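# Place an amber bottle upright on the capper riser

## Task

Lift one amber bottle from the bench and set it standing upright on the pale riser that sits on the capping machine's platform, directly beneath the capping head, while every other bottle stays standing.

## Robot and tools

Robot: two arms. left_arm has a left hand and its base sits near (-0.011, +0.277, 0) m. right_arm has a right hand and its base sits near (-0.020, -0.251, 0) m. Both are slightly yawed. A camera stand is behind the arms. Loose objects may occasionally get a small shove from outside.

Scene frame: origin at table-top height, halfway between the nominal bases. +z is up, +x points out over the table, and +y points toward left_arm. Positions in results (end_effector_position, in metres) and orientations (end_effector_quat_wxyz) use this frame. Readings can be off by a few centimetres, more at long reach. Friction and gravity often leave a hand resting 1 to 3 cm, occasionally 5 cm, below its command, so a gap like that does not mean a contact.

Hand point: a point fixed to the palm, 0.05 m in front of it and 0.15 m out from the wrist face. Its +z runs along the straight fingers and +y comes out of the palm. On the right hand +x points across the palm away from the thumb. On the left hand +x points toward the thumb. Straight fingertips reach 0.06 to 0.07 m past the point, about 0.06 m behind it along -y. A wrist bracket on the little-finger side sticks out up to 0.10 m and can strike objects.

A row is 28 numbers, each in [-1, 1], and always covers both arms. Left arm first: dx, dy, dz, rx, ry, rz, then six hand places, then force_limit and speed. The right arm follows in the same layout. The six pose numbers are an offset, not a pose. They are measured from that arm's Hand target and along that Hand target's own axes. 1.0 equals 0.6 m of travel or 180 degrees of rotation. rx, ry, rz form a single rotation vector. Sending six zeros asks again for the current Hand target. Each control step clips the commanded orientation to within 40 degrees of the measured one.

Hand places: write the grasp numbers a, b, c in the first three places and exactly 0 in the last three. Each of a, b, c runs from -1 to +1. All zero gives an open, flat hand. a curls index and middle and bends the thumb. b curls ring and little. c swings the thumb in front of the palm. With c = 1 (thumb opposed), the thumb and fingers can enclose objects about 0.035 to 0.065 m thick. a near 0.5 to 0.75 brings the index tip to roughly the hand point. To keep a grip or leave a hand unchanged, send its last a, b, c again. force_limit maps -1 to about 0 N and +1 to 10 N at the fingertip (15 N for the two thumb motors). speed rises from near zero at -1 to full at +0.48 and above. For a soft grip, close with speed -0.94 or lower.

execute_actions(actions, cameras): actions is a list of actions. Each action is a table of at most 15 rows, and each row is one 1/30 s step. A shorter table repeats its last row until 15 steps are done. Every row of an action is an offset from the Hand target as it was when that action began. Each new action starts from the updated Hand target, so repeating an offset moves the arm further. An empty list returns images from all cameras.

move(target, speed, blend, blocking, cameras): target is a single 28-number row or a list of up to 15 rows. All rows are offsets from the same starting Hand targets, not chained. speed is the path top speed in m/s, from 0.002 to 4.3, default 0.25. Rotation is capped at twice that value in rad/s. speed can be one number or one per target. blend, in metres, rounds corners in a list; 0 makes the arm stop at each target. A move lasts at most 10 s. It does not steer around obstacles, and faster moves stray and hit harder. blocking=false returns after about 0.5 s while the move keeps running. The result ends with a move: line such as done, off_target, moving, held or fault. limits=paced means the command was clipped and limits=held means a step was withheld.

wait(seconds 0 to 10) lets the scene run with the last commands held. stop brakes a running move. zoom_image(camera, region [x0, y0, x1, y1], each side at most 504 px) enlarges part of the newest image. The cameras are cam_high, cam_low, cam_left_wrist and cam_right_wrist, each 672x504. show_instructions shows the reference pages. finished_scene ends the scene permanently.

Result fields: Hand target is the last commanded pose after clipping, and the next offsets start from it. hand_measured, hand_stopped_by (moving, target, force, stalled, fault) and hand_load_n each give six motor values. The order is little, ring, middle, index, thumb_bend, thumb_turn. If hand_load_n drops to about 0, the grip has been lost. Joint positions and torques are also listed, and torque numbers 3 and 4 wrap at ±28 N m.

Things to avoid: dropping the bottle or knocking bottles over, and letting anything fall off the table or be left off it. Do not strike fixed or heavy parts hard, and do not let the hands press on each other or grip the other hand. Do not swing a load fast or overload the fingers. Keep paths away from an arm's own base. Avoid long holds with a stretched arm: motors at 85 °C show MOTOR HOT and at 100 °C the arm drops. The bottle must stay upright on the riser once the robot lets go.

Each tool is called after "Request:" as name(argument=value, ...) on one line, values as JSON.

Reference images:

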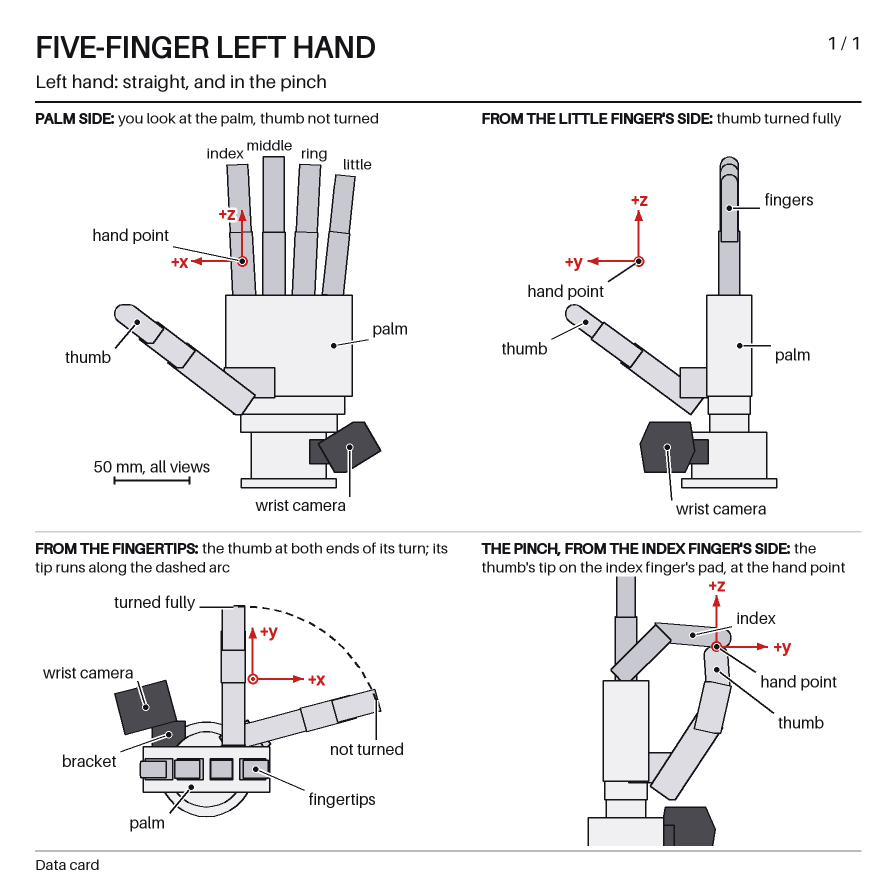

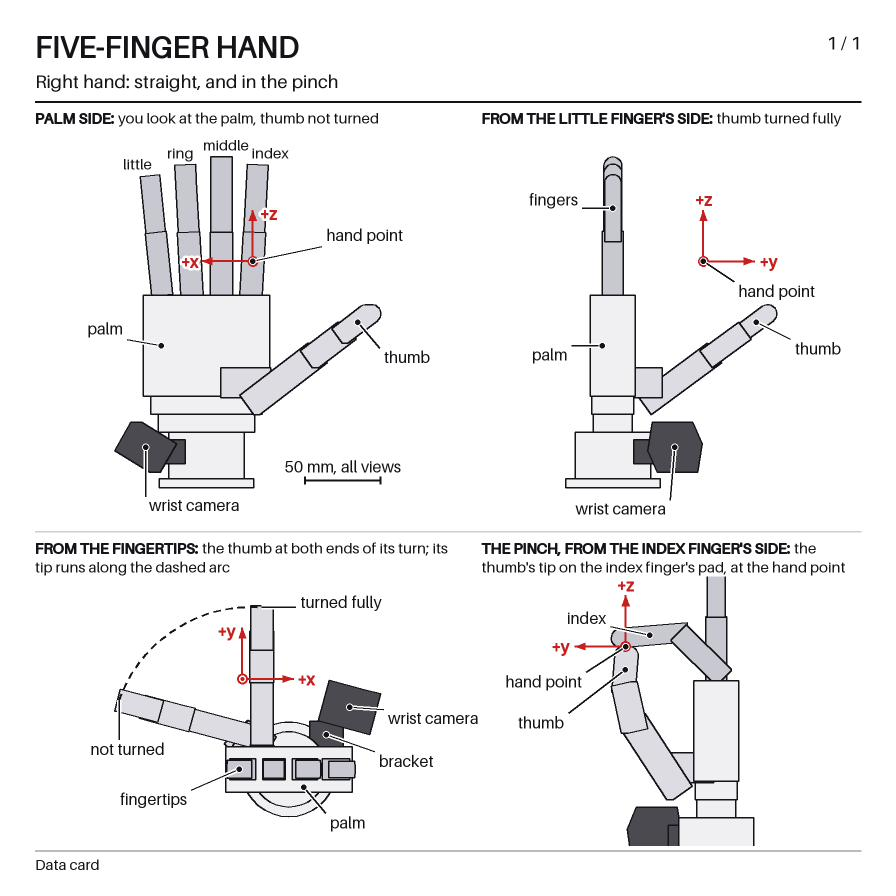

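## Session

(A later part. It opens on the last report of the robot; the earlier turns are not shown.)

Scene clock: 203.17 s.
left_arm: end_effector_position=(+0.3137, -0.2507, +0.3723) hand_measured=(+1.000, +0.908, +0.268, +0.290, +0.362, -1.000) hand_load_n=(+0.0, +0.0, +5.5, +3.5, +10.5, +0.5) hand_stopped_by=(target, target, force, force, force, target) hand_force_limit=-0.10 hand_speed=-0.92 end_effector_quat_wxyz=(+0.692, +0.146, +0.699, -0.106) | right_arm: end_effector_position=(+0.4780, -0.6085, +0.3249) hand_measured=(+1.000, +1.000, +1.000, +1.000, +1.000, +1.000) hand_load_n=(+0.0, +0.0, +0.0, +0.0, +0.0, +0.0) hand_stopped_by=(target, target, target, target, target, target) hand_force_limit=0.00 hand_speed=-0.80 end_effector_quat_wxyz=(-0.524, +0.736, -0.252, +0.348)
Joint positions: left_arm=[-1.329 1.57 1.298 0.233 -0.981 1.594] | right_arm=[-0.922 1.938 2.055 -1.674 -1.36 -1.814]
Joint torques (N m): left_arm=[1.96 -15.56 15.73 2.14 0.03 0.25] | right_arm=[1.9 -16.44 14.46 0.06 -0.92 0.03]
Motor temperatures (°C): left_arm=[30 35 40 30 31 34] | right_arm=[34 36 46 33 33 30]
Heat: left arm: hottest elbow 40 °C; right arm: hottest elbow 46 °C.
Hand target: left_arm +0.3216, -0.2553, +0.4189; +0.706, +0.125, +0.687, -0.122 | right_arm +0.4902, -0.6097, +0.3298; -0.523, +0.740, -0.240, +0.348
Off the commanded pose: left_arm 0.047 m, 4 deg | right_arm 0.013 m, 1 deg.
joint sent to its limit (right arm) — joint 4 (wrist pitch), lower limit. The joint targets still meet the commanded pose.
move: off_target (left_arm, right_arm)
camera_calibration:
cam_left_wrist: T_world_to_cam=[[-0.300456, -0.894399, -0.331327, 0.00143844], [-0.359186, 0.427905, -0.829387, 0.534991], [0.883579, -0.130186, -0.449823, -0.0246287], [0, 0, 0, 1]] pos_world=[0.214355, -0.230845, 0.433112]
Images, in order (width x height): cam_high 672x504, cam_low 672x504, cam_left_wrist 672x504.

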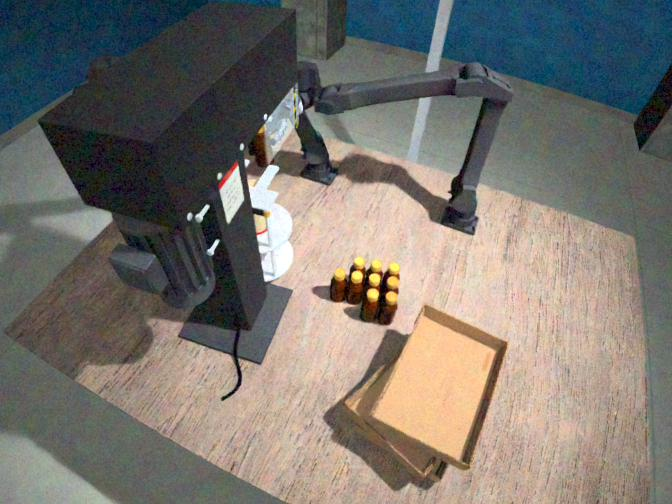

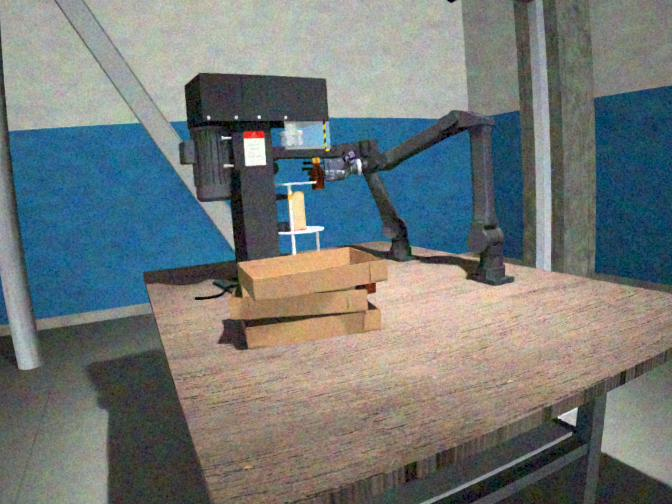

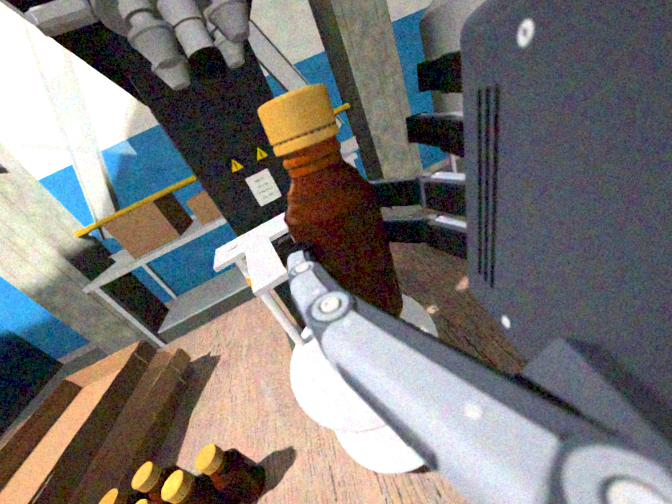

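Request:
move(target=[[0.0877,0.1873,-0.154,-0.03,-0.0015,-0.009, 0.62,0,1,0,0,0, -0.1,-0.92, 0,0,0,0,0,0, 0,0,0,0,0,0, 0,-0.8],[0.4358,0.2352,-0.1103,-0.0583,-0.0031,-0.018, 0.62,0,1,0,0,0, -0.1,-0.92, 0,0,0,0,0,0, 0,0,0,0,0,0, 0,-0.8]], speed=0.16, blend=[0.04,0], cameras=["all"])

Scene clock: 215.30 s.
left_arm: end_effector_position=(+0.3116, -0.1023, +0.1523) hand_measured=(+1.000, +0.908, +0.268, +0.290, +0.362, -1.000) hand_load_n=(+0.0, +0.0, +5.5, +3.5, +10.5, +1.0) hand_stopped_by=(target, target, force, force, force, target) hand_force_limit=-0.10 hand_speed=-0.92 end_effector_quat_wxyz=(+0.709, +0.042, +0.700, -0.081) | right_arm: end_effector_position=(+0.4780, -0.6085, +0.3249) hand_measured=(+1.000, +1.000, +1.000, +1.000, +1.000, +1.000) hand_load_n=(+0.0, +0.0, +0.0, +0.0, +0.0, +0.0) hand_stopped_by=(target, target, target, target, target, target) hand_force_limit=0.00 hand_speed=-0.80 end_effector_quat_wxyz=(-0.524, +0.736, -0.252, +0.348)
Joint positions: left_arm=[-1.269 1.692 0.708 1.024 -1.106 1.553] | right_arm=[-0.922 1.938 2.055 -1.674 -1.36 -1.814]
Joint torques (N m): left_arm=[1.9 -11.81 5.56 3.02 0.08 0.29] | right_arm=[1.9 -16.56 14.49 0.06 -0.9 0.04]
Heat: left arm: hottest elbow 41 °C; right arm: hottest elbow 48 °C.
Hand target: left_arm +0.3149, -0.1001, +0.1570; +0.714, +0.040, +0.695, -0.079 | right_arm +0.4902, -0.6097, +0.3298; -0.523, +0.740, -0.240, +0.348
Off the commanded pose: left_arm 0.006 m, 1 deg | right_arm 0.013 m, 1 deg.
joint sent to its limit (right arm) — joint 4 (wrist pitch), lower limit. The joint targets still meet the commanded pose.
move: off_target (right_arm)
camera_calibration:
cam_left_wrist: T_world_to_cam=[[-0.125463, -0.966016, -0.225991, -0.0172914], [-0.414682, 0.258001, -0.872625, 0.294679], [0.901276, -0.0157679, -0.432959, -0.0988027], [0, 0, 0, 1]] pos_world=[0.209077, -0.0942891, 0.210459]
cam_right_wrist: T_world_to_cam=[[0.180782, -0.54528, -0.818527, -0.154852], [-0.909318, 0.224464, -0.350366, 0.684403], [0.374778, 0.807642, -0.455254, 0.567531], [0, 0, 0, 1]] pos_world=[0.437637, -0.696424, 0.371412]

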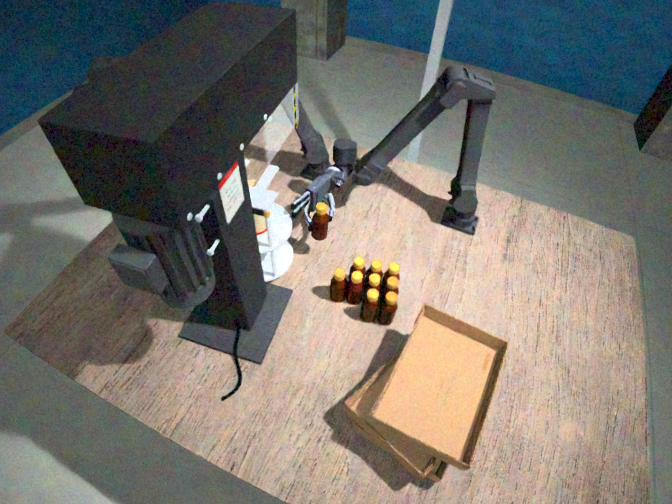

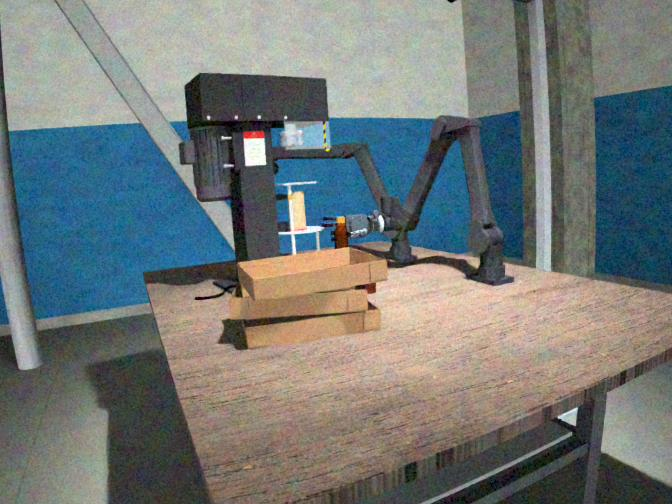

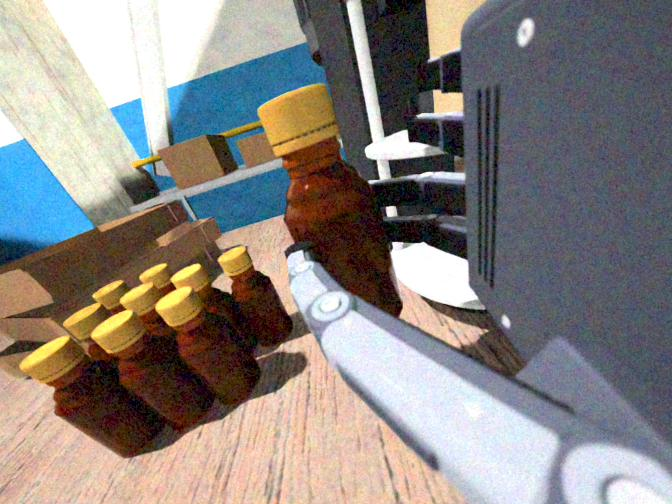

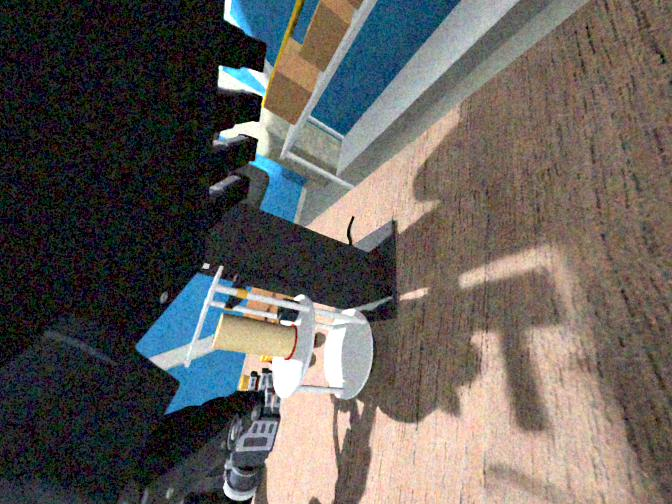

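Request:
move(target=[[-0.0062,0.0888,-0.0432,0,0.004,0.008, 0.62,0,1,0,0,0, -0.1,-0.92, 0,0,0,0,0,0, 0,0,0,0,0,0, 0,-0.8],[0.1187,0.0955,-0.047,0,0.0078,0.015, 0.62,0,1,0,0,0, -0.1,-0.92, 0,0,0,0,0,0, 0,0,0,0,0,0, 0,-0.8]], speed=0.1, blend=[0.01,0], cameras=["cam_high","cam_low","cam_left_wrist"])

Request:
zoom_image(camera="cam_high", region=[280, 150, 410, 320])

Request:
zoom_image(camera="cam_low", region=[290, 190, 420, 310])

Scene clock: 220.73 s.
left_arm: end_effector_position=(+0.2948, -0.0450, +0.0786) hand_measured=(+1.000, +0.908, +0.268, +0.290, +0.362, -1.000) hand_load_n=(+0.0, -0.5, +5.5, +3.5, +10.0, +0.5) hand_stopped_by=(target, target, force, force, force, target) hand_force_limit=-0.10 hand_speed=-0.92 end_effector_quat_wxyz=(+0.702, +0.059, +0.706, -0.064) | right_arm: end_effector_position=(+0.4780, -0.6085, +0.3249) hand_measured=(+1.000, +1.000, +1.000, +1.000, +1.000, +1.000) hand_load_n=(+0.0, +0.0, +0.0, -0.5, +0.0, +0.0) hand_stopped_by=(target, target, target, target, target, target) hand_force_limit=0.00 hand_speed=-0.80 end_effector_quat_wxyz=(-0.524, +0.736, -0.252, +0.348)
Joint positions: left_arm=[-1.268 1.828 0.534 1.283 -1.104 1.554] | right_arm=[-0.922 1.938 2.055 -1.674 -1.36 -1.814]
Joint torques (N m): left_arm=[1.96 -10.87 3.18 3.14 0.06 0.26] | right_arm=[1.38 -16.32 14.52 -0.05 -0.91 0.01]
Heat: left arm: hottest elbow 40 °C; right arm: hottest elbow 49 °C.
Hand target: left_arm +0.2982, -0.0430, +0.0820; +0.707, +0.058, +0.703, -0.061 | right_arm +0.4902, -0.6097, +0.3298; -0.523, +0.740, -0.240, +0.348
Off the commanded pose: left_arm 0.005 m, 1 deg | right_arm 0.013 m, 1 deg.
joint sent to its limit (right arm) — joint 4 (wrist pitch), lower limit. The joint targets still meet the commanded pose.
move: off_target (right_arm)
camera_calibration:
cam_left_wrist: T_world_to_cam=[[-0.130186, -0.953403, -0.272165, 0.0249164], [-0.427048, 0.301653, -0.852429, 0.212743], [0.894808, 0.00525326, -0.44642, -0.110749], [0, 0, 0, 1]] pos_world=[0.193194, -0.0398374, 0.138689]
Images, in order (width x height): cam_high 672x504, cam_low 672x504, cam_left_wrist 672x504.

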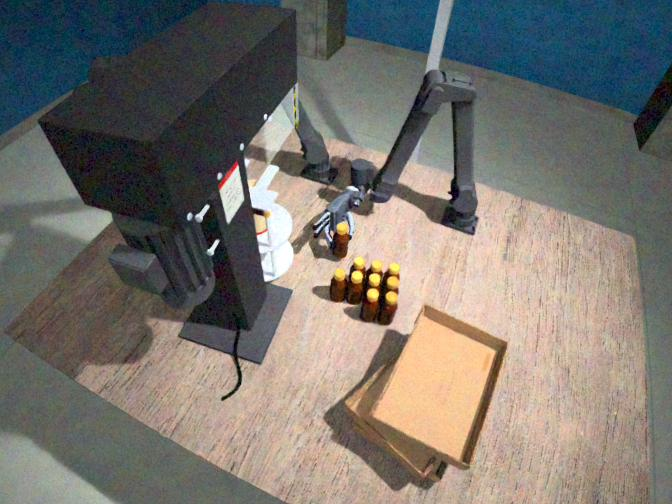

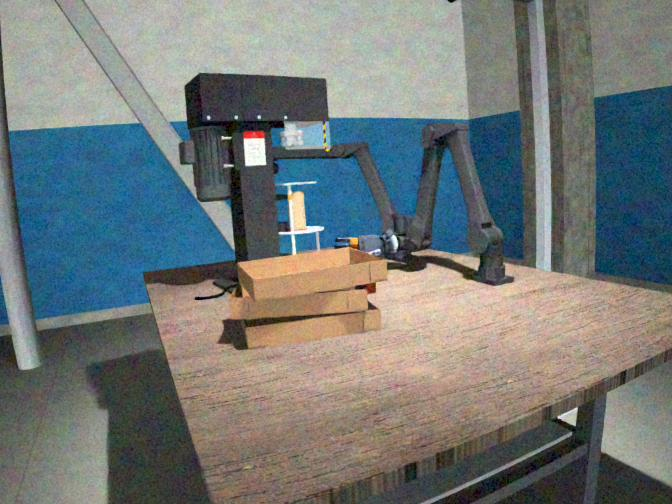

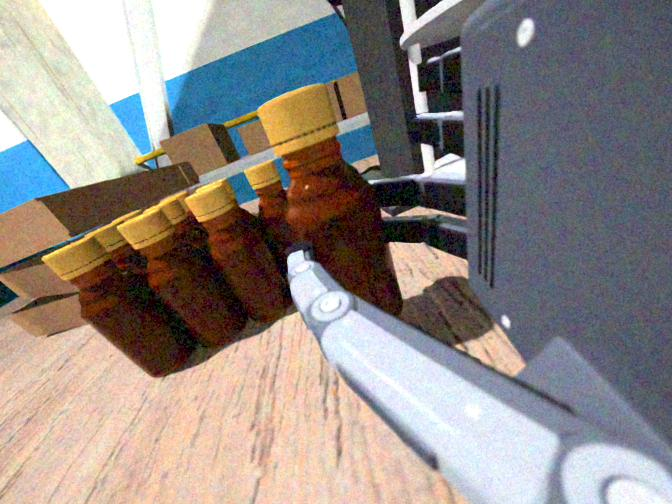

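Scaled by 2.965 from the camera's 672x504 image, which has a finer 960x720 frame.

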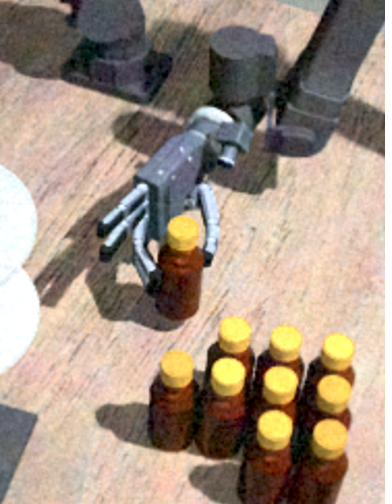

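Scaled by 3.877 from the camera's 672x504 image, which has a finer 960x720 frame.

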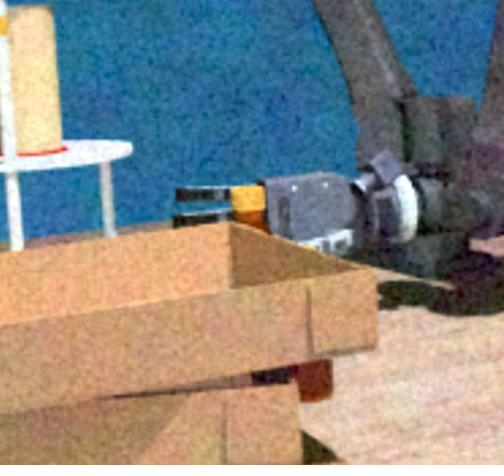

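Request:
move(target=[0.023,0,0,0,0,0.015, 0.62,0,1,0,0,0, -0.1,-0.92, 0,0,0,0,0,0, 0,0,0,0,0,0, 0,-0.8], speed=0.05, cameras=["cam_high","cam_left_wrist"])

Request:
zoom_image(camera="cam_high", region=[300, 190, 410, 320])

Request:
zoom_image(camera="cam_left_wrist", region=[240, 80, 480, 340])

Scene clock: 223.63 s.
left_arm: end_effector_position=(+0.2945, -0.0418, +0.0635) hand_measured=(+1.000, +0.908, +0.268, +0.290, +0.362, -1.000) hand_load_n=(+0.0, +0.0, +5.5, +4.0, +10.0, +0.5) hand_stopped_by=(target, target, force, force, force, target) hand_force_limit=-0.10 hand_speed=-0.92 end_effector_quat_wxyz=(+0.702, +0.078, +0.706, -0.046) | right_arm: end_effector_position=(+0.4780, -0.6085, +0.3249) hand_measured=(+1.000, +1.000, +1.000, +1.000, +1.000, +1.000) hand_load_n=(+0.0, +0.0, +0.0, +0.0, +0.0, +0.0) hand_stopped_by=(target, target, target, target, target, target) hand_force_limit=0.00 hand_speed=-0.80 end_effector_quat_wxyz=(-0.524, +0.736, -0.252, +0.348)
Joint positions: left_arm=[-1.268 1.892 0.534 1.338 -1.104 1.597] | right_arm=[-0.922 1.938 2.055 -1.674 -1.36 -1.814]
Joint torques (N m): left_arm=[1.67 -11.11 3.41 3.07 0.02 0.31] | right_arm=[1.9 -16.5 14.46 -0.02 -0.9 0.02]
Heat: left arm: hottest elbow 39 °C; right arm: hottest elbow 49 °C.
Hand target: left_arm +0.2983, -0.0431, +0.0683; +0.708, +0.074, +0.701, -0.045 | right_arm +0.4902, -0.6097, +0.3298; -0.523, +0.740, -0.240, +0.348
Off the commanded pose: left_arm 0.006 m, 1 deg | right_arm 0.013 m, 1 deg.
joint sent to its limit (right arm) — joint 4 (wrist pitch), lower limit. The joint targets still meet the commanded pose.
move: off_target (right_arm)
camera_calibration:
cam_left_wrist: T_world_to_cam=[[-0.128903, -0.938281, -0.320957, 0.0271434], [-0.422589, 0.344773, -0.838183, 0.198388], [0.897108, 0.0275885, -0.44095, -0.117325], [0, 0, 0, 1]] pos_world=[0.192589, -0.0396939, 0.123263]
Images, in order (width x height): cam_high 672x504, cam_left_wrist 672x504.

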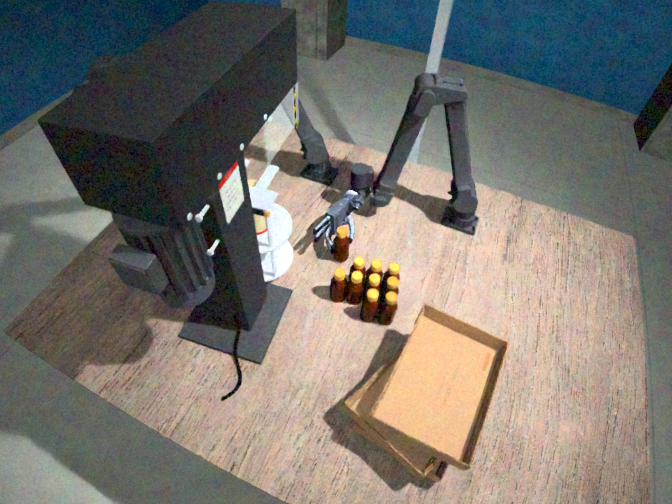

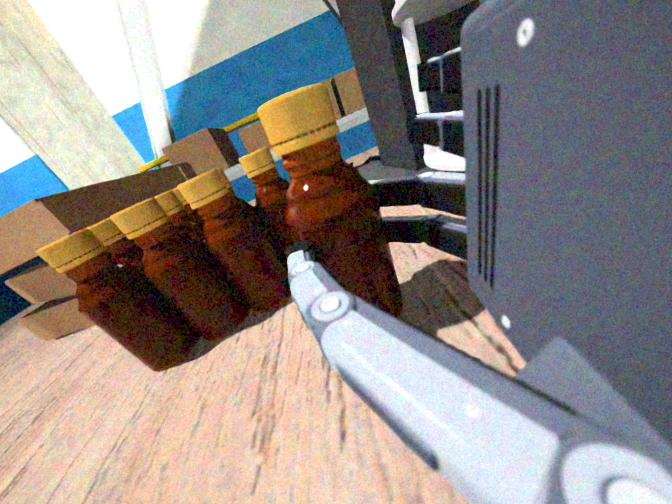

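Scaled by 3.877 from the camera's 672x504 image, which has a finer 960x720 frame.

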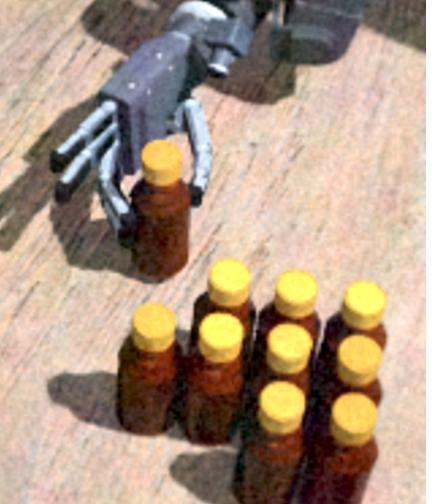

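Scaled by 1.938 from the camera's 672x504 image, which has a finer 960x720 frame.

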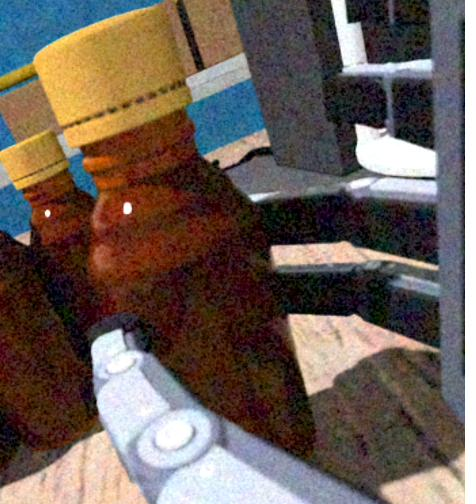

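Request:
zoom_image(camera="cam_left_wrist", region=[30, 130, 320, 390])

Request:
zoom_image(camera="cam_high", region=[320, 215, 365, 270])

Request:
zoom_image(camera="cam_high", region=[320, 260, 365, 315])

Scaled by 1.738 from the camera's 672x504 image, which has a finer 960x720 frame.

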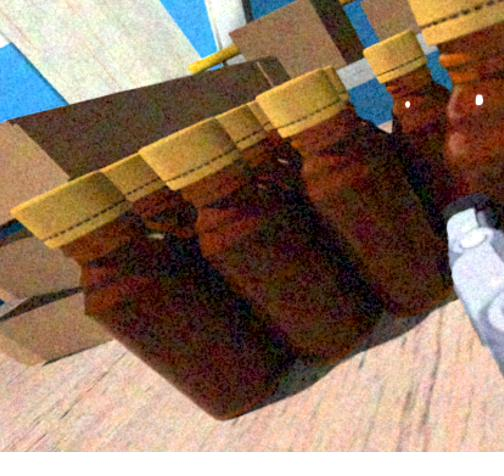

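Scaled by 9.164 from the camera's 672x504 image, which has a finer 960x720 frame.

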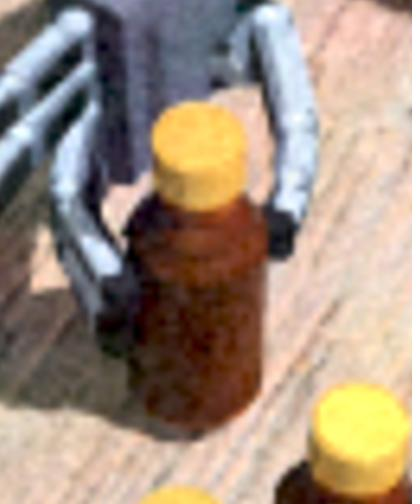

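Scaled by 9.164 from the camera's 672x504 image, which has a finer 960x720 frame.

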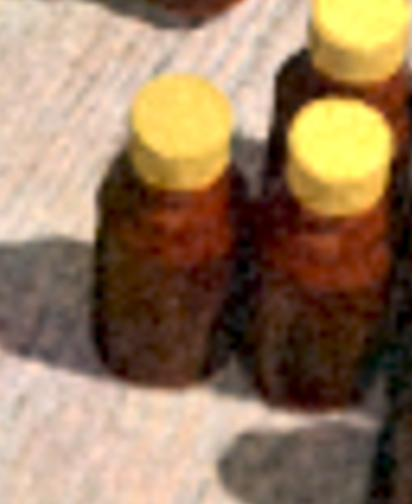

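Request:
move(target=[0.008,0,0,0,0,-0.0174, 0.62,0,1,0,0,0, -0.1,-0.92, 0,0,0,0,0,0, 0,0,0,0,0,0, 0,-0.8], speed=0.04, cameras=["cam_high","cam_left_wrist"])

Request:
zoom_image(camera="cam_high", region=[320, 215, 365, 270])

Request:
zoom_image(camera="cam_left_wrist", region=[240, 80, 480, 340])

Scene clock: 234.03 s.
left_arm: end_effector_position=(+0.2944, -0.0429, +0.0609) hand_measured=(+1.000, +0.908, +0.268, +0.290, +0.362, -1.000) hand_load_n=(+0.0, +0.0, +5.5, +3.5, +10.0, +0.5) hand_stopped_by=(target, target, force, force, force, target) hand_force_limit=-0.10 hand_speed=-0.92 end_effector_quat_wxyz=(+0.702, +0.063, +0.706, -0.060) | right_arm: end_effector_position=(+0.4780, -0.6085, +0.3249) hand_measured=(+1.000, +1.000, +1.000, +1.000, +1.000, +1.000) hand_load_n=(+0.0, +0.0, +0.0, +0.0, +0.0, +0.0) hand_stopped_by=(target, target, target, target, target, target) hand_force_limit=0.00 hand_speed=-0.80 end_effector_quat_wxyz=(-0.524, +0.736, -0.252, +0.348)
Joint positions: left_arm=[-1.267 1.896 0.534 1.349 -1.103 1.563] | right_arm=[-0.922 1.938 2.055 -1.674 -1.36 -1.814]
Joint torques (N m): left_arm=[1.9 -10.81 3.02 3.11 0.09 0.1] | right_arm=[1.73 -16.5 14.54 0.01 -0.92 0.04]
Heat: left arm: hottest elbow 37 °C; right arm: hottest elbow 50 °C.
Hand target: left_arm +0.2984, -0.0428, +0.0635; +0.706, +0.055, +0.703, -0.064 | right_arm +0.4902, -0.6097, +0.3298; -0.523, +0.740, -0.240, +0.348
Off the commanded pose: left_arm 0.005 m, 1 deg | right_arm 0.013 m, 1 deg.
joint sent to its limit (right arm) — joint 4 (wrist pitch), lower limit. The joint targets still meet the commanded pose.
move: off_target (right_arm)
camera_calibration:
cam_left_wrist: T_world_to_cam=[[-0.130316, -0.950326, -0.282662, 0.0228562], [-0.426008, 0.311104, -0.849548, 0.196777], [0.895285, 0.00970706, -0.445388, -0.118384], [0, 0, 0, 1]] pos_world=[0.192794, -0.0383481, 0.120905]
Images, in order (width x height): cam_high 672x504, cam_left_wrist 672x504.

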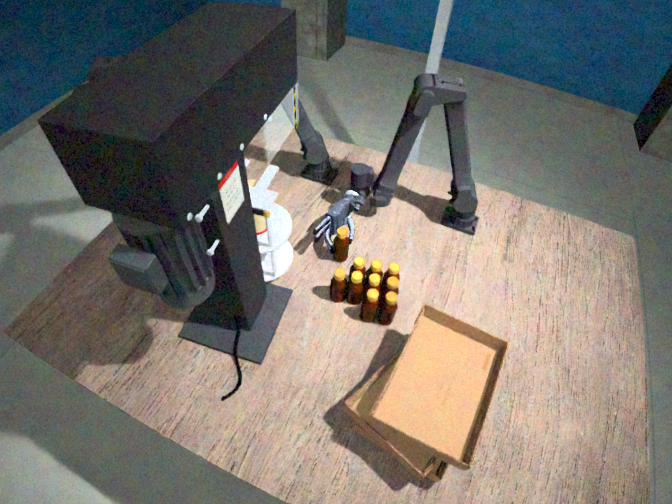

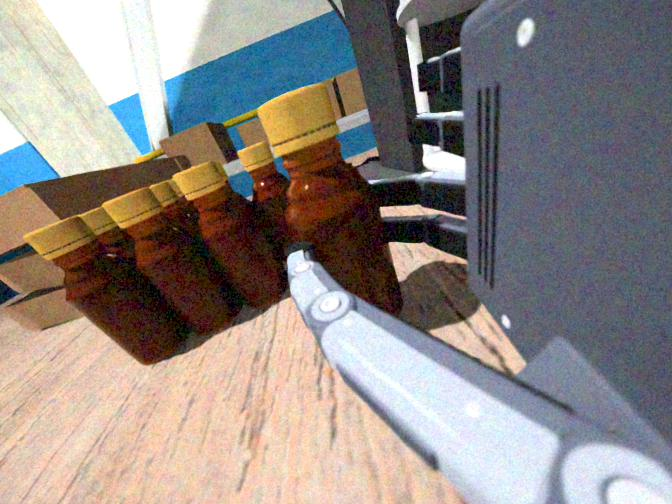

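Scaled by 9.164 from the camera's 672x504 image, which has a finer 960x720 frame.

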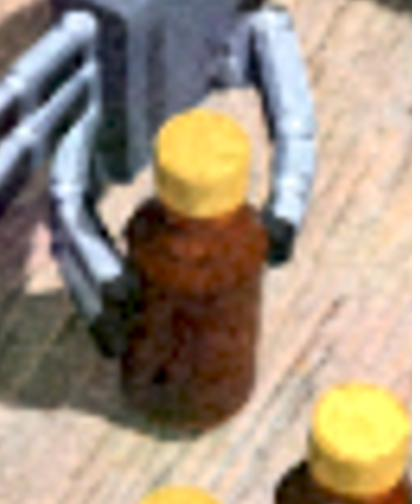

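Scaled by 1.938 from the camera's 672x504 image, which has a finer 960x720 frame.

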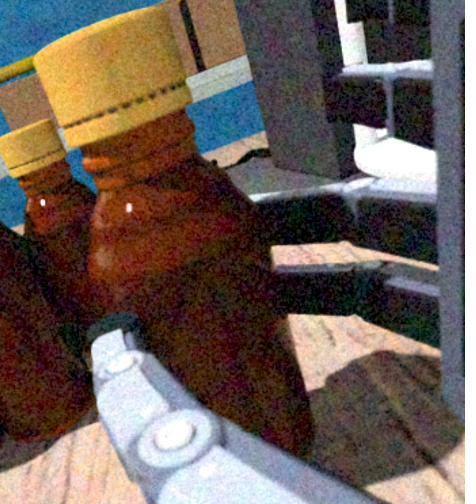

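Request:
move(target=[0.0117,0,0,0,0,0, 0.62,0,1,0,0,0, -0.1,-0.92, 0,0,0,0,0,0, 0,0,0,0,0,0, 0,-0.8], speed=0.03)

Scene clock: 235.67 s.
left_arm: end_effector_position=(+0.2941, -0.0418, +0.0534) hand_measured=(+1.000, +0.908, +0.268, +0.290, +0.362, -1.000) hand_load_n=(+0.0, +0.0, +5.5, +3.5, +10.5, +0.5) hand_stopped_by=(target, target, force, force, force, target) hand_force_limit=-0.10 hand_speed=-0.92 end_effector_quat_wxyz=(+0.702, +0.064, +0.707, -0.060) | right_arm: end_effector_position=(+0.4780, -0.6085, +0.3249) hand_measured=(+1.000, +1.000, +1.000, +1.000, +1.000, +1.000) hand_load_n=(+0.0, +0.0, +0.0, +0.0, +0.0, +0.0) hand_stopped_by=(target, target, target, target, target, target) hand_force_limit=0.00 hand_speed=-0.80 end_effector_quat_wxyz=(-0.524, +0.736, -0.252, +0.348)
Joint positions: left_arm=[-1.267 1.923 0.534 1.373 -1.103 1.561] | right_arm=[-0.922 1.938 2.055 -1.674 -1.36 -1.814]
Joint torques (N m): left_arm=[2.02 -10.93 3.19 3.12 0.07 0.12] | right_arm=[1.73 -16.62 14.45 0.02 -0.92 0.03]
Heat: left arm: hottest elbow 36 °C; right arm: hottest elbow 50 °C.
Hand target: left_arm +0.2984, -0.0430, +0.0566; +0.706, +0.055, +0.703, -0.064 | right_arm +0.4902, -0.6097, +0.3298; -0.523, +0.740, -0.240, +0.348
Off the commanded pose: left_arm 0.005 m, 1 deg | right_arm 0.013 m, 1 deg.
joint sent to its limit (right arm) — joint 4 (wrist pitch), lower limit. The joint targets still meet the commanded pose.
move: off_target (right_arm)

Request:
move(target=[0.0067,0,0,0,0,0, 0.62,0,1,0,0,0, -0.1,-0.92, 0,0,0,0,0,0, 0,0,0,0,0,0, 0,-0.8], speed=0.03, cameras=["cam_high","cam_left_wrist"])

Request:
zoom_image(camera="cam_high", region=[320, 215, 365, 270])

Scene clock: 237.13 s.
left_arm: end_effector_position=(+0.2943, -0.0416, +0.0525) hand_measured=(+1.000, +0.908, +0.268, +0.290, +0.362, -1.000) hand_load_n=(-0.5, +0.0, +5.5, +3.0, +10.0, -0.5) hand_stopped_by=(target, target, force, force, force, target) hand_force_limit=-0.10 hand_speed=-0.92 end_effector_quat_wxyz=(+0.703, +0.060, +0.705, -0.063) | right_arm: end_effector_position=(+0.4780, -0.6085, +0.3249) hand_measured=(+1.000, +1.000, +1.000, +1.000, +1.000, +1.000) hand_load_n=(+0.0, +0.0, +0.0, +0.0, +0.0, -0.5) hand_stopped_by=(target, target, target, target, target, target) hand_force_limit=0.00 hand_speed=-0.80 end_effector_quat_wxyz=(-0.524, +0.736, -0.252, +0.348)
Joint positions: left_arm=[-1.266 1.931 0.534 1.393 -1.103 1.561] | right_arm=[-0.922 1.938 2.055 -1.674 -1.36 -1.814]
Joint torques (N m): left_arm=[1.32 -10.17 3.21 2.78 0.08 0.11] | right_arm=[1.61 -16.44 14.52 -0.05 -0.91 0.05]
Heat: left arm: hottest elbow 36 °C; right arm: hottest elbow 50 °C.
Hand target: left_arm +0.2985, -0.0430, +0.0525; +0.706, +0.055, +0.703, -0.064 | right_arm +0.4902, -0.6097, +0.3298; -0.523, +0.740, -0.240, +0.348
Off the commanded pose: left_arm 0.004 m, 1 deg | right_arm 0.013 m, 1 deg.
joint sent to its limit (right arm) — joint 4 (wrist pitch), lower limit. The joint targets still meet the commanded pose.
move: off_target (right_arm)
camera_calibration:
cam_left_wrist: T_world_to_cam=[[-0.128962, -0.953176, -0.273539, 0.0206814], [-0.424461, 0.302355, -0.853472, 0.188497], [0.896215, 0.00604169, -0.443578, -0.12253], [0, 0, 0, 1]] pos_world=[0.19249, -0.0365395, 0.112182]
Images, in order (width x height): cam_high 672x504, cam_left_wrist 672x504.

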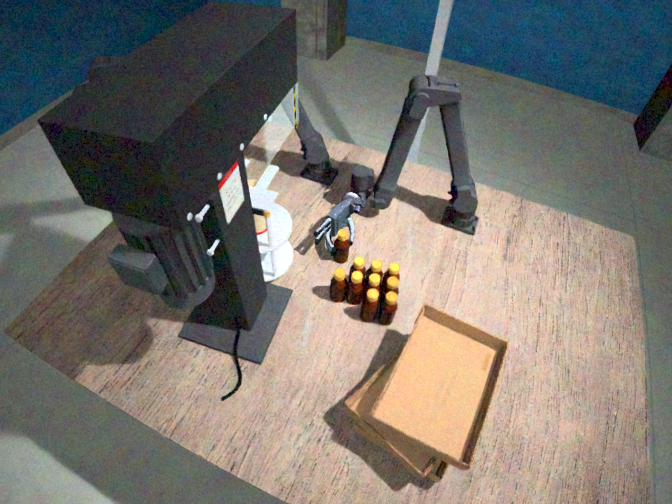

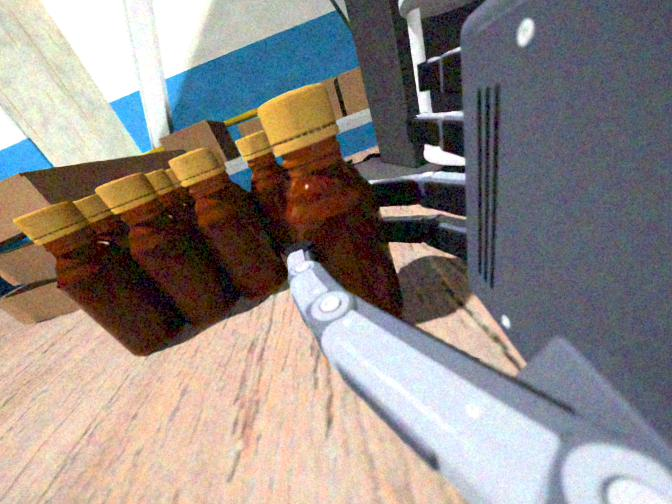

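Scaled by 9.164 from the camera's 672x504 image, which has a finer 960x720 frame.

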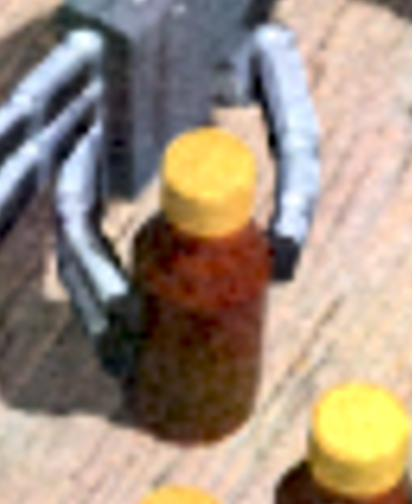

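Request:
move(target=[0,0,0,0,0,0, 0.2,0,1,0,0,0, -0.1,-0.75, 0,0,0,0,0,0, 0,0,0,0,0,0, 0,-0.8], speed=0.03, cameras=["cam_high","cam_left_wrist"])

Request:
zoom_image(camera="cam_high", region=[310, 200, 375, 280])

Request:
zoom_image(camera="cam_left_wrist", region=[240, 80, 480, 340])

Scene clock: 239.43 s.
left_arm: end_effector_position=(+0.2944, -0.0418, +0.0529) hand_measured=(+1.000, +0.970, +0.750, +0.600, +0.500, -1.000) hand_load_n=(+0.0, +0.0, +0.0, +0.0, +0.0, +0.5) hand_stopped_by=(target, target, target, target, target, target) hand_force_limit=-0.10 hand_speed=-0.75 end_effector_quat_wxyz=(+0.704, +0.059, +0.705, -0.064) | right_arm: end_effector_position=(+0.4780, -0.6085, +0.3249) hand_measured=(+1.000, +1.000, +1.000, +1.000, +1.000, +1.000) hand_load_n=(+0.0, +0.0, +0.0, +0.0, +0.0, +0.0) hand_stopped_by=(target, target, target, target, target, target) hand_force_limit=0.00 hand_speed=-0.80 end_effector_quat_wxyz=(-0.524, +0.736, -0.252, +0.348)
Joint positions: left_arm=[-1.266 1.931 0.534 1.396 -1.102 1.562] | right_arm=[-0.922 1.938 2.055 -1.674 -1.36 -1.814]
Joint torques (N m): left_arm=[1.85 -9.99 3.28 2.8 0.07 0.11] | right_arm=[1.79 -16.15 14.53 0.02 -0.91 0.02]
Motor temperatures (°C): left_arm=[30 35 36 30 30 33] | right_arm=[34 37 51 33 33 30]
Heat: left arm: hottest elbow 36 °C; right arm: hottest elbow 51 °C.
Hand target: left_arm +0.2985, -0.0430, +0.0525; +0.706, +0.055, +0.703, -0.064 | right_arm +0.4902, -0.6097, +0.3298; -0.523, +0.740, -0.240, +0.348
Off the commanded pose: left_arm 0.004 m, 1 deg | right_arm 0.013 m, 1 deg.
joint sent to its limit (right arm) — joint 4 (wrist pitch), lower limit. The joint targets still meet the commanded pose.
move: off_target (right_arm)
camera_calibration:
cam_left_wrist: T_world_to_cam=[[-0.129005, -0.953826, -0.271245, 0.0204915], [-0.423371, 0.300325, -0.854729, 0.188602], [0.896724, 0.00457344, -0.442566, -0.122666], [0, 0, 0, 1]] pos_world=[0.19249, -0.0365357, 0.112474]
Images, in order (width x height): cam_high 672x504, cam_left_wrist 672x504.

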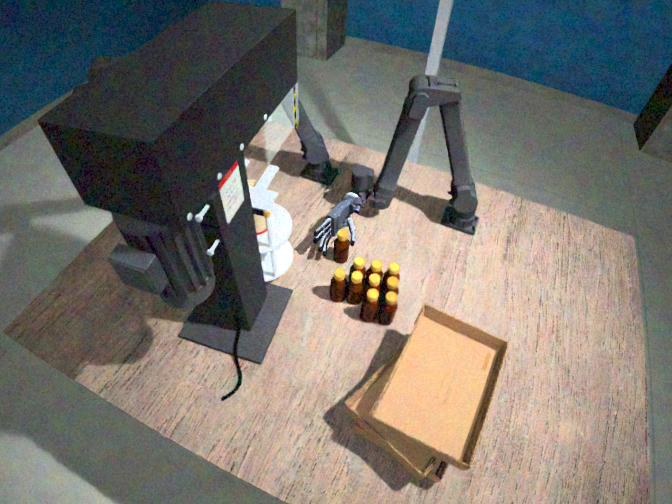

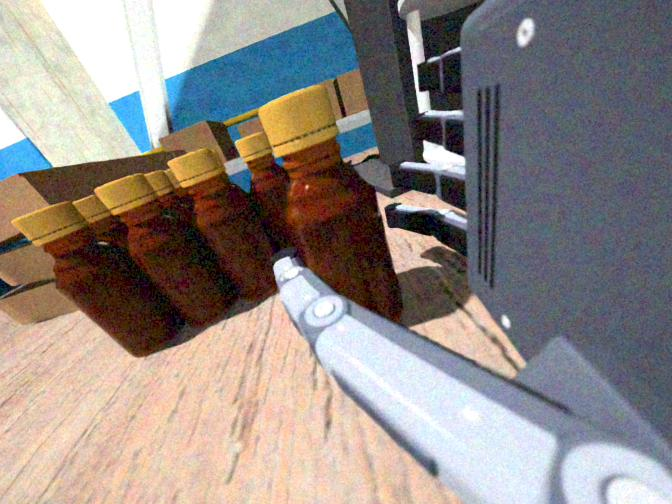

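Scaled by 6.300 from the camera's 672x504 image, which has a finer 960x720 frame.

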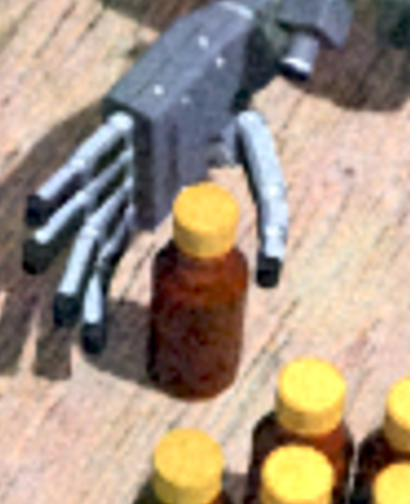

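Scaled by 1.938 from the camera's 672x504 image, which has a finer 960x720 frame.

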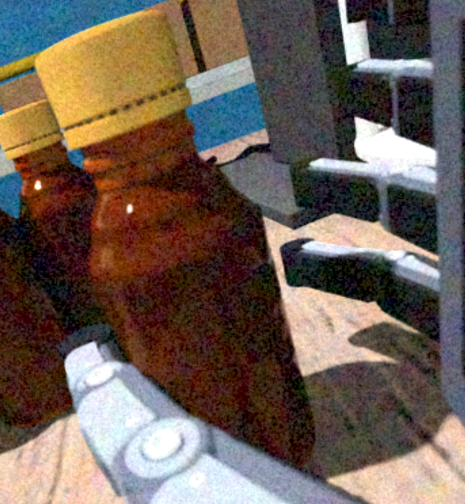

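Request:
move(target=[-0.027,0,0,0,0,-0.0139, 0.2,0,1,0,0,0, -0.1,-0.75, 0,0,0,0,0,0, 0,0,0,0,0,0, 0,-0.8], speed=0.03)

Scene clock: 242.90 s.
left_arm: end_effector_position=(+0.2952, -0.0447, +0.0660) hand_measured=(+1.000, +0.970, +0.750, +0.600, +0.500, -1.000) hand_load_n=(+0.0, +0.0, +0.0, +0.0, +0.0, +0.0) hand_stopped_by=(target, target, target, target, target, target) hand_force_limit=-0.10 hand_speed=-0.75 end_effector_quat_wxyz=(+0.705, +0.045, +0.703, -0.078) | right_arm: end_effector_position=(+0.4780, -0.6085, +0.3249) hand_measured=(+1.000, +1.000, +1.000, +1.000, +1.000, +1.000) hand_load_n=(+0.0, +0.0, +0.0, +0.0, +0.0, +0.0) hand_stopped_by=(target, target, target, target, target, target) hand_force_limit=0.00 hand_speed=-0.80 end_effector_quat_wxyz=(-0.524, +0.736, -0.252, +0.348)
Joint positions: left_arm=[-1.266 1.883 0.534 1.363 -1.102 1.537] | right_arm=[-0.922 1.938 2.055 -1.674 -1.36 -1.814]
Joint torques (N m): left_arm=[2.14 -12.16 2.59 1.65 0.11 -0.05] | right_arm=[2.08 -16.32 14.42 0.06 -0.91 0.03]
Heat: left arm: hottest shoulder 35 °C; right arm: hottest elbow 51 °C.
Hand target: left_arm +0.2984, -0.0428, +0.0686; +0.705, +0.039, +0.704, -0.079 | right_arm +0.4902, -0.6097, +0.3298; -0.523, +0.740, -0.240, +0.348
Off the commanded pose: left_arm 0.005 m, 1 deg | right_arm 0.013 m, 1 deg.
joint sent to its limit (right arm) — joint 4 (wrist pitch), lower limit. The joint targets still meet the commanded pose.
move: off_target (right_arm)

Request:
move(target=[[0,0.005,0,0,0,0, 0.2,0,1,0,0,0, -0.1,-0.75, 0,0,0,0,0,0, 0,0,0,0,0,0, 0,-0.8],[0,0.005,0,0,0,0, 0.62,0,1,0,0,0, -0.1,-0.9, 0,0,0,0,0,0, 0,0,0,0,0,0, 0,-0.8]], speed=0.03, cameras=["cam_high","cam_left_wrist"])

Request:
zoom_image(camera="cam_high", region=[310, 200, 375, 280])

Request:
zoom_image(camera="cam_left_wrist", region=[240, 80, 480, 340])

Scene clock: 246.70 s.
left_arm: end_effector_position=(+0.2968, -0.0444, +0.0666) hand_measured=(+1.000, +0.908, +0.278, +0.294, +0.338, -1.000) hand_load_n=(+0.0, +0.0, +5.0, +3.0, +9.5, +1.5) hand_stopped_by=(target, target, force, force, force, target) hand_force_limit=-0.10 hand_speed=-0.90 end_effector_quat_wxyz=(+0.705, +0.043, +0.703, -0.080) | right_arm: end_effector_position=(+0.4780, -0.6085, +0.3249) hand_measured=(+1.000, +1.000, +1.000, +1.000, +1.000, +1.000) hand_load_n=(+0.0, +0.0, +0.0, +0.0, +0.0, +0.0) hand_stopped_by=(target, target, target, target, target, target) hand_force_limit=0.00 hand_speed=-0.80 end_effector_quat_wxyz=(-0.524, +0.736, -0.252, +0.348)
Joint positions: left_arm=[-1.261 1.88 0.534 1.363 -1.098 1.533] | right_arm=[-0.922 1.938 2.055 -1.674 -1.36 -1.814]
Joint torques (N m): left_arm=[1.73 -11.99 1.94 1.88 0.12 -0.02] | right_arm=[1.67 -16.44 14.45 0.01 -0.93 0.02]
Heat: left arm: hottest shoulder 35 °C; right arm: hottest elbow 51 °C.
Hand target: left_arm +0.2989, -0.0398, +0.0685; +0.705, +0.039, +0.704, -0.080 | right_arm +0.4902, -0.6097, +0.3298; -0.523, +0.740, -0.240, +0.348
Off the commanded pose: left_arm 0.005 m, 0 deg | right_arm 0.013 m, 1 deg.
joint sent to its limit (right arm) — joint 4 (wrist pitch), lower limit. The joint targets still meet the commanded pose.
move: off_target (right_arm)
camera_calibration:
cam_left_wrist: T_world_to_cam=[[-0.127956, -0.965352, -0.227425, 0.0183411], [-0.423485, 0.260535, -0.86763, 0.201267], [0.896821, -0.0147076, -0.442149, -0.119653], [0, 0, 0, 1]] pos_world=[0.194888, -0.0364913, 0.125892]
Images, in order (width x height): cam_high 672x504, cam_left_wrist 672x504.

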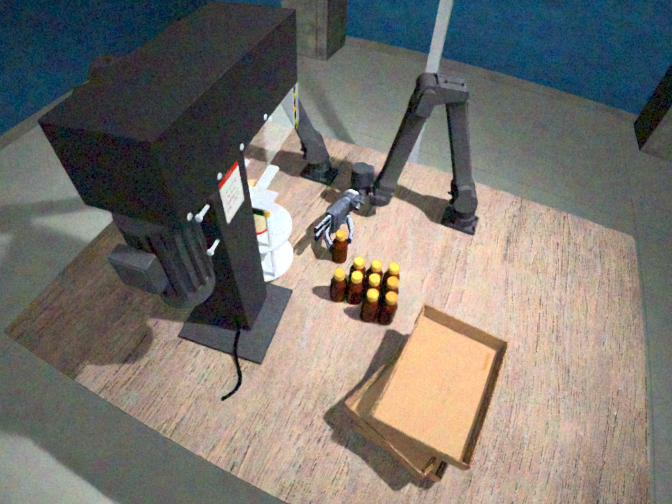

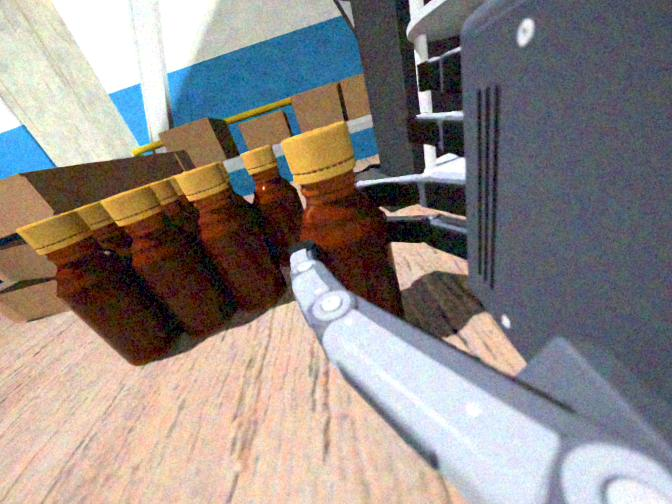

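Scaled by 6.300 from the camera's 672x504 image, which has a finer 960x720 frame.

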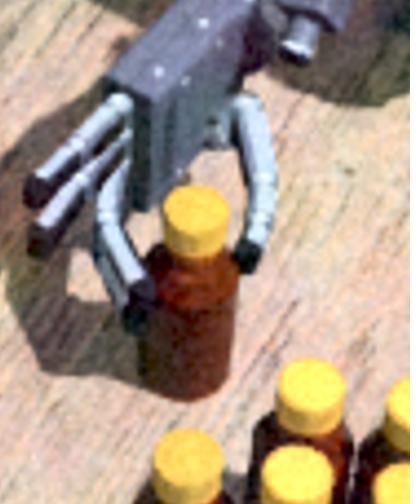

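Scaled by 1.938 from the camera's 672x504 image, which has a finer 960x720 frame.

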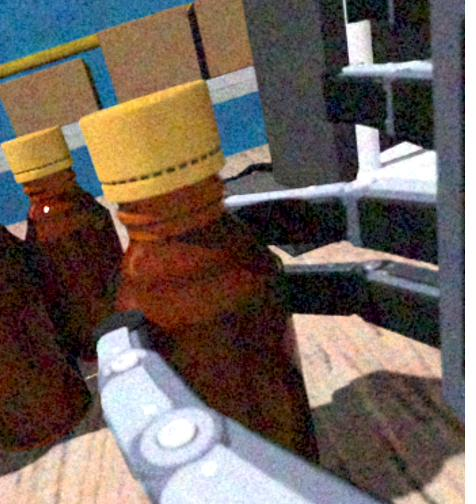

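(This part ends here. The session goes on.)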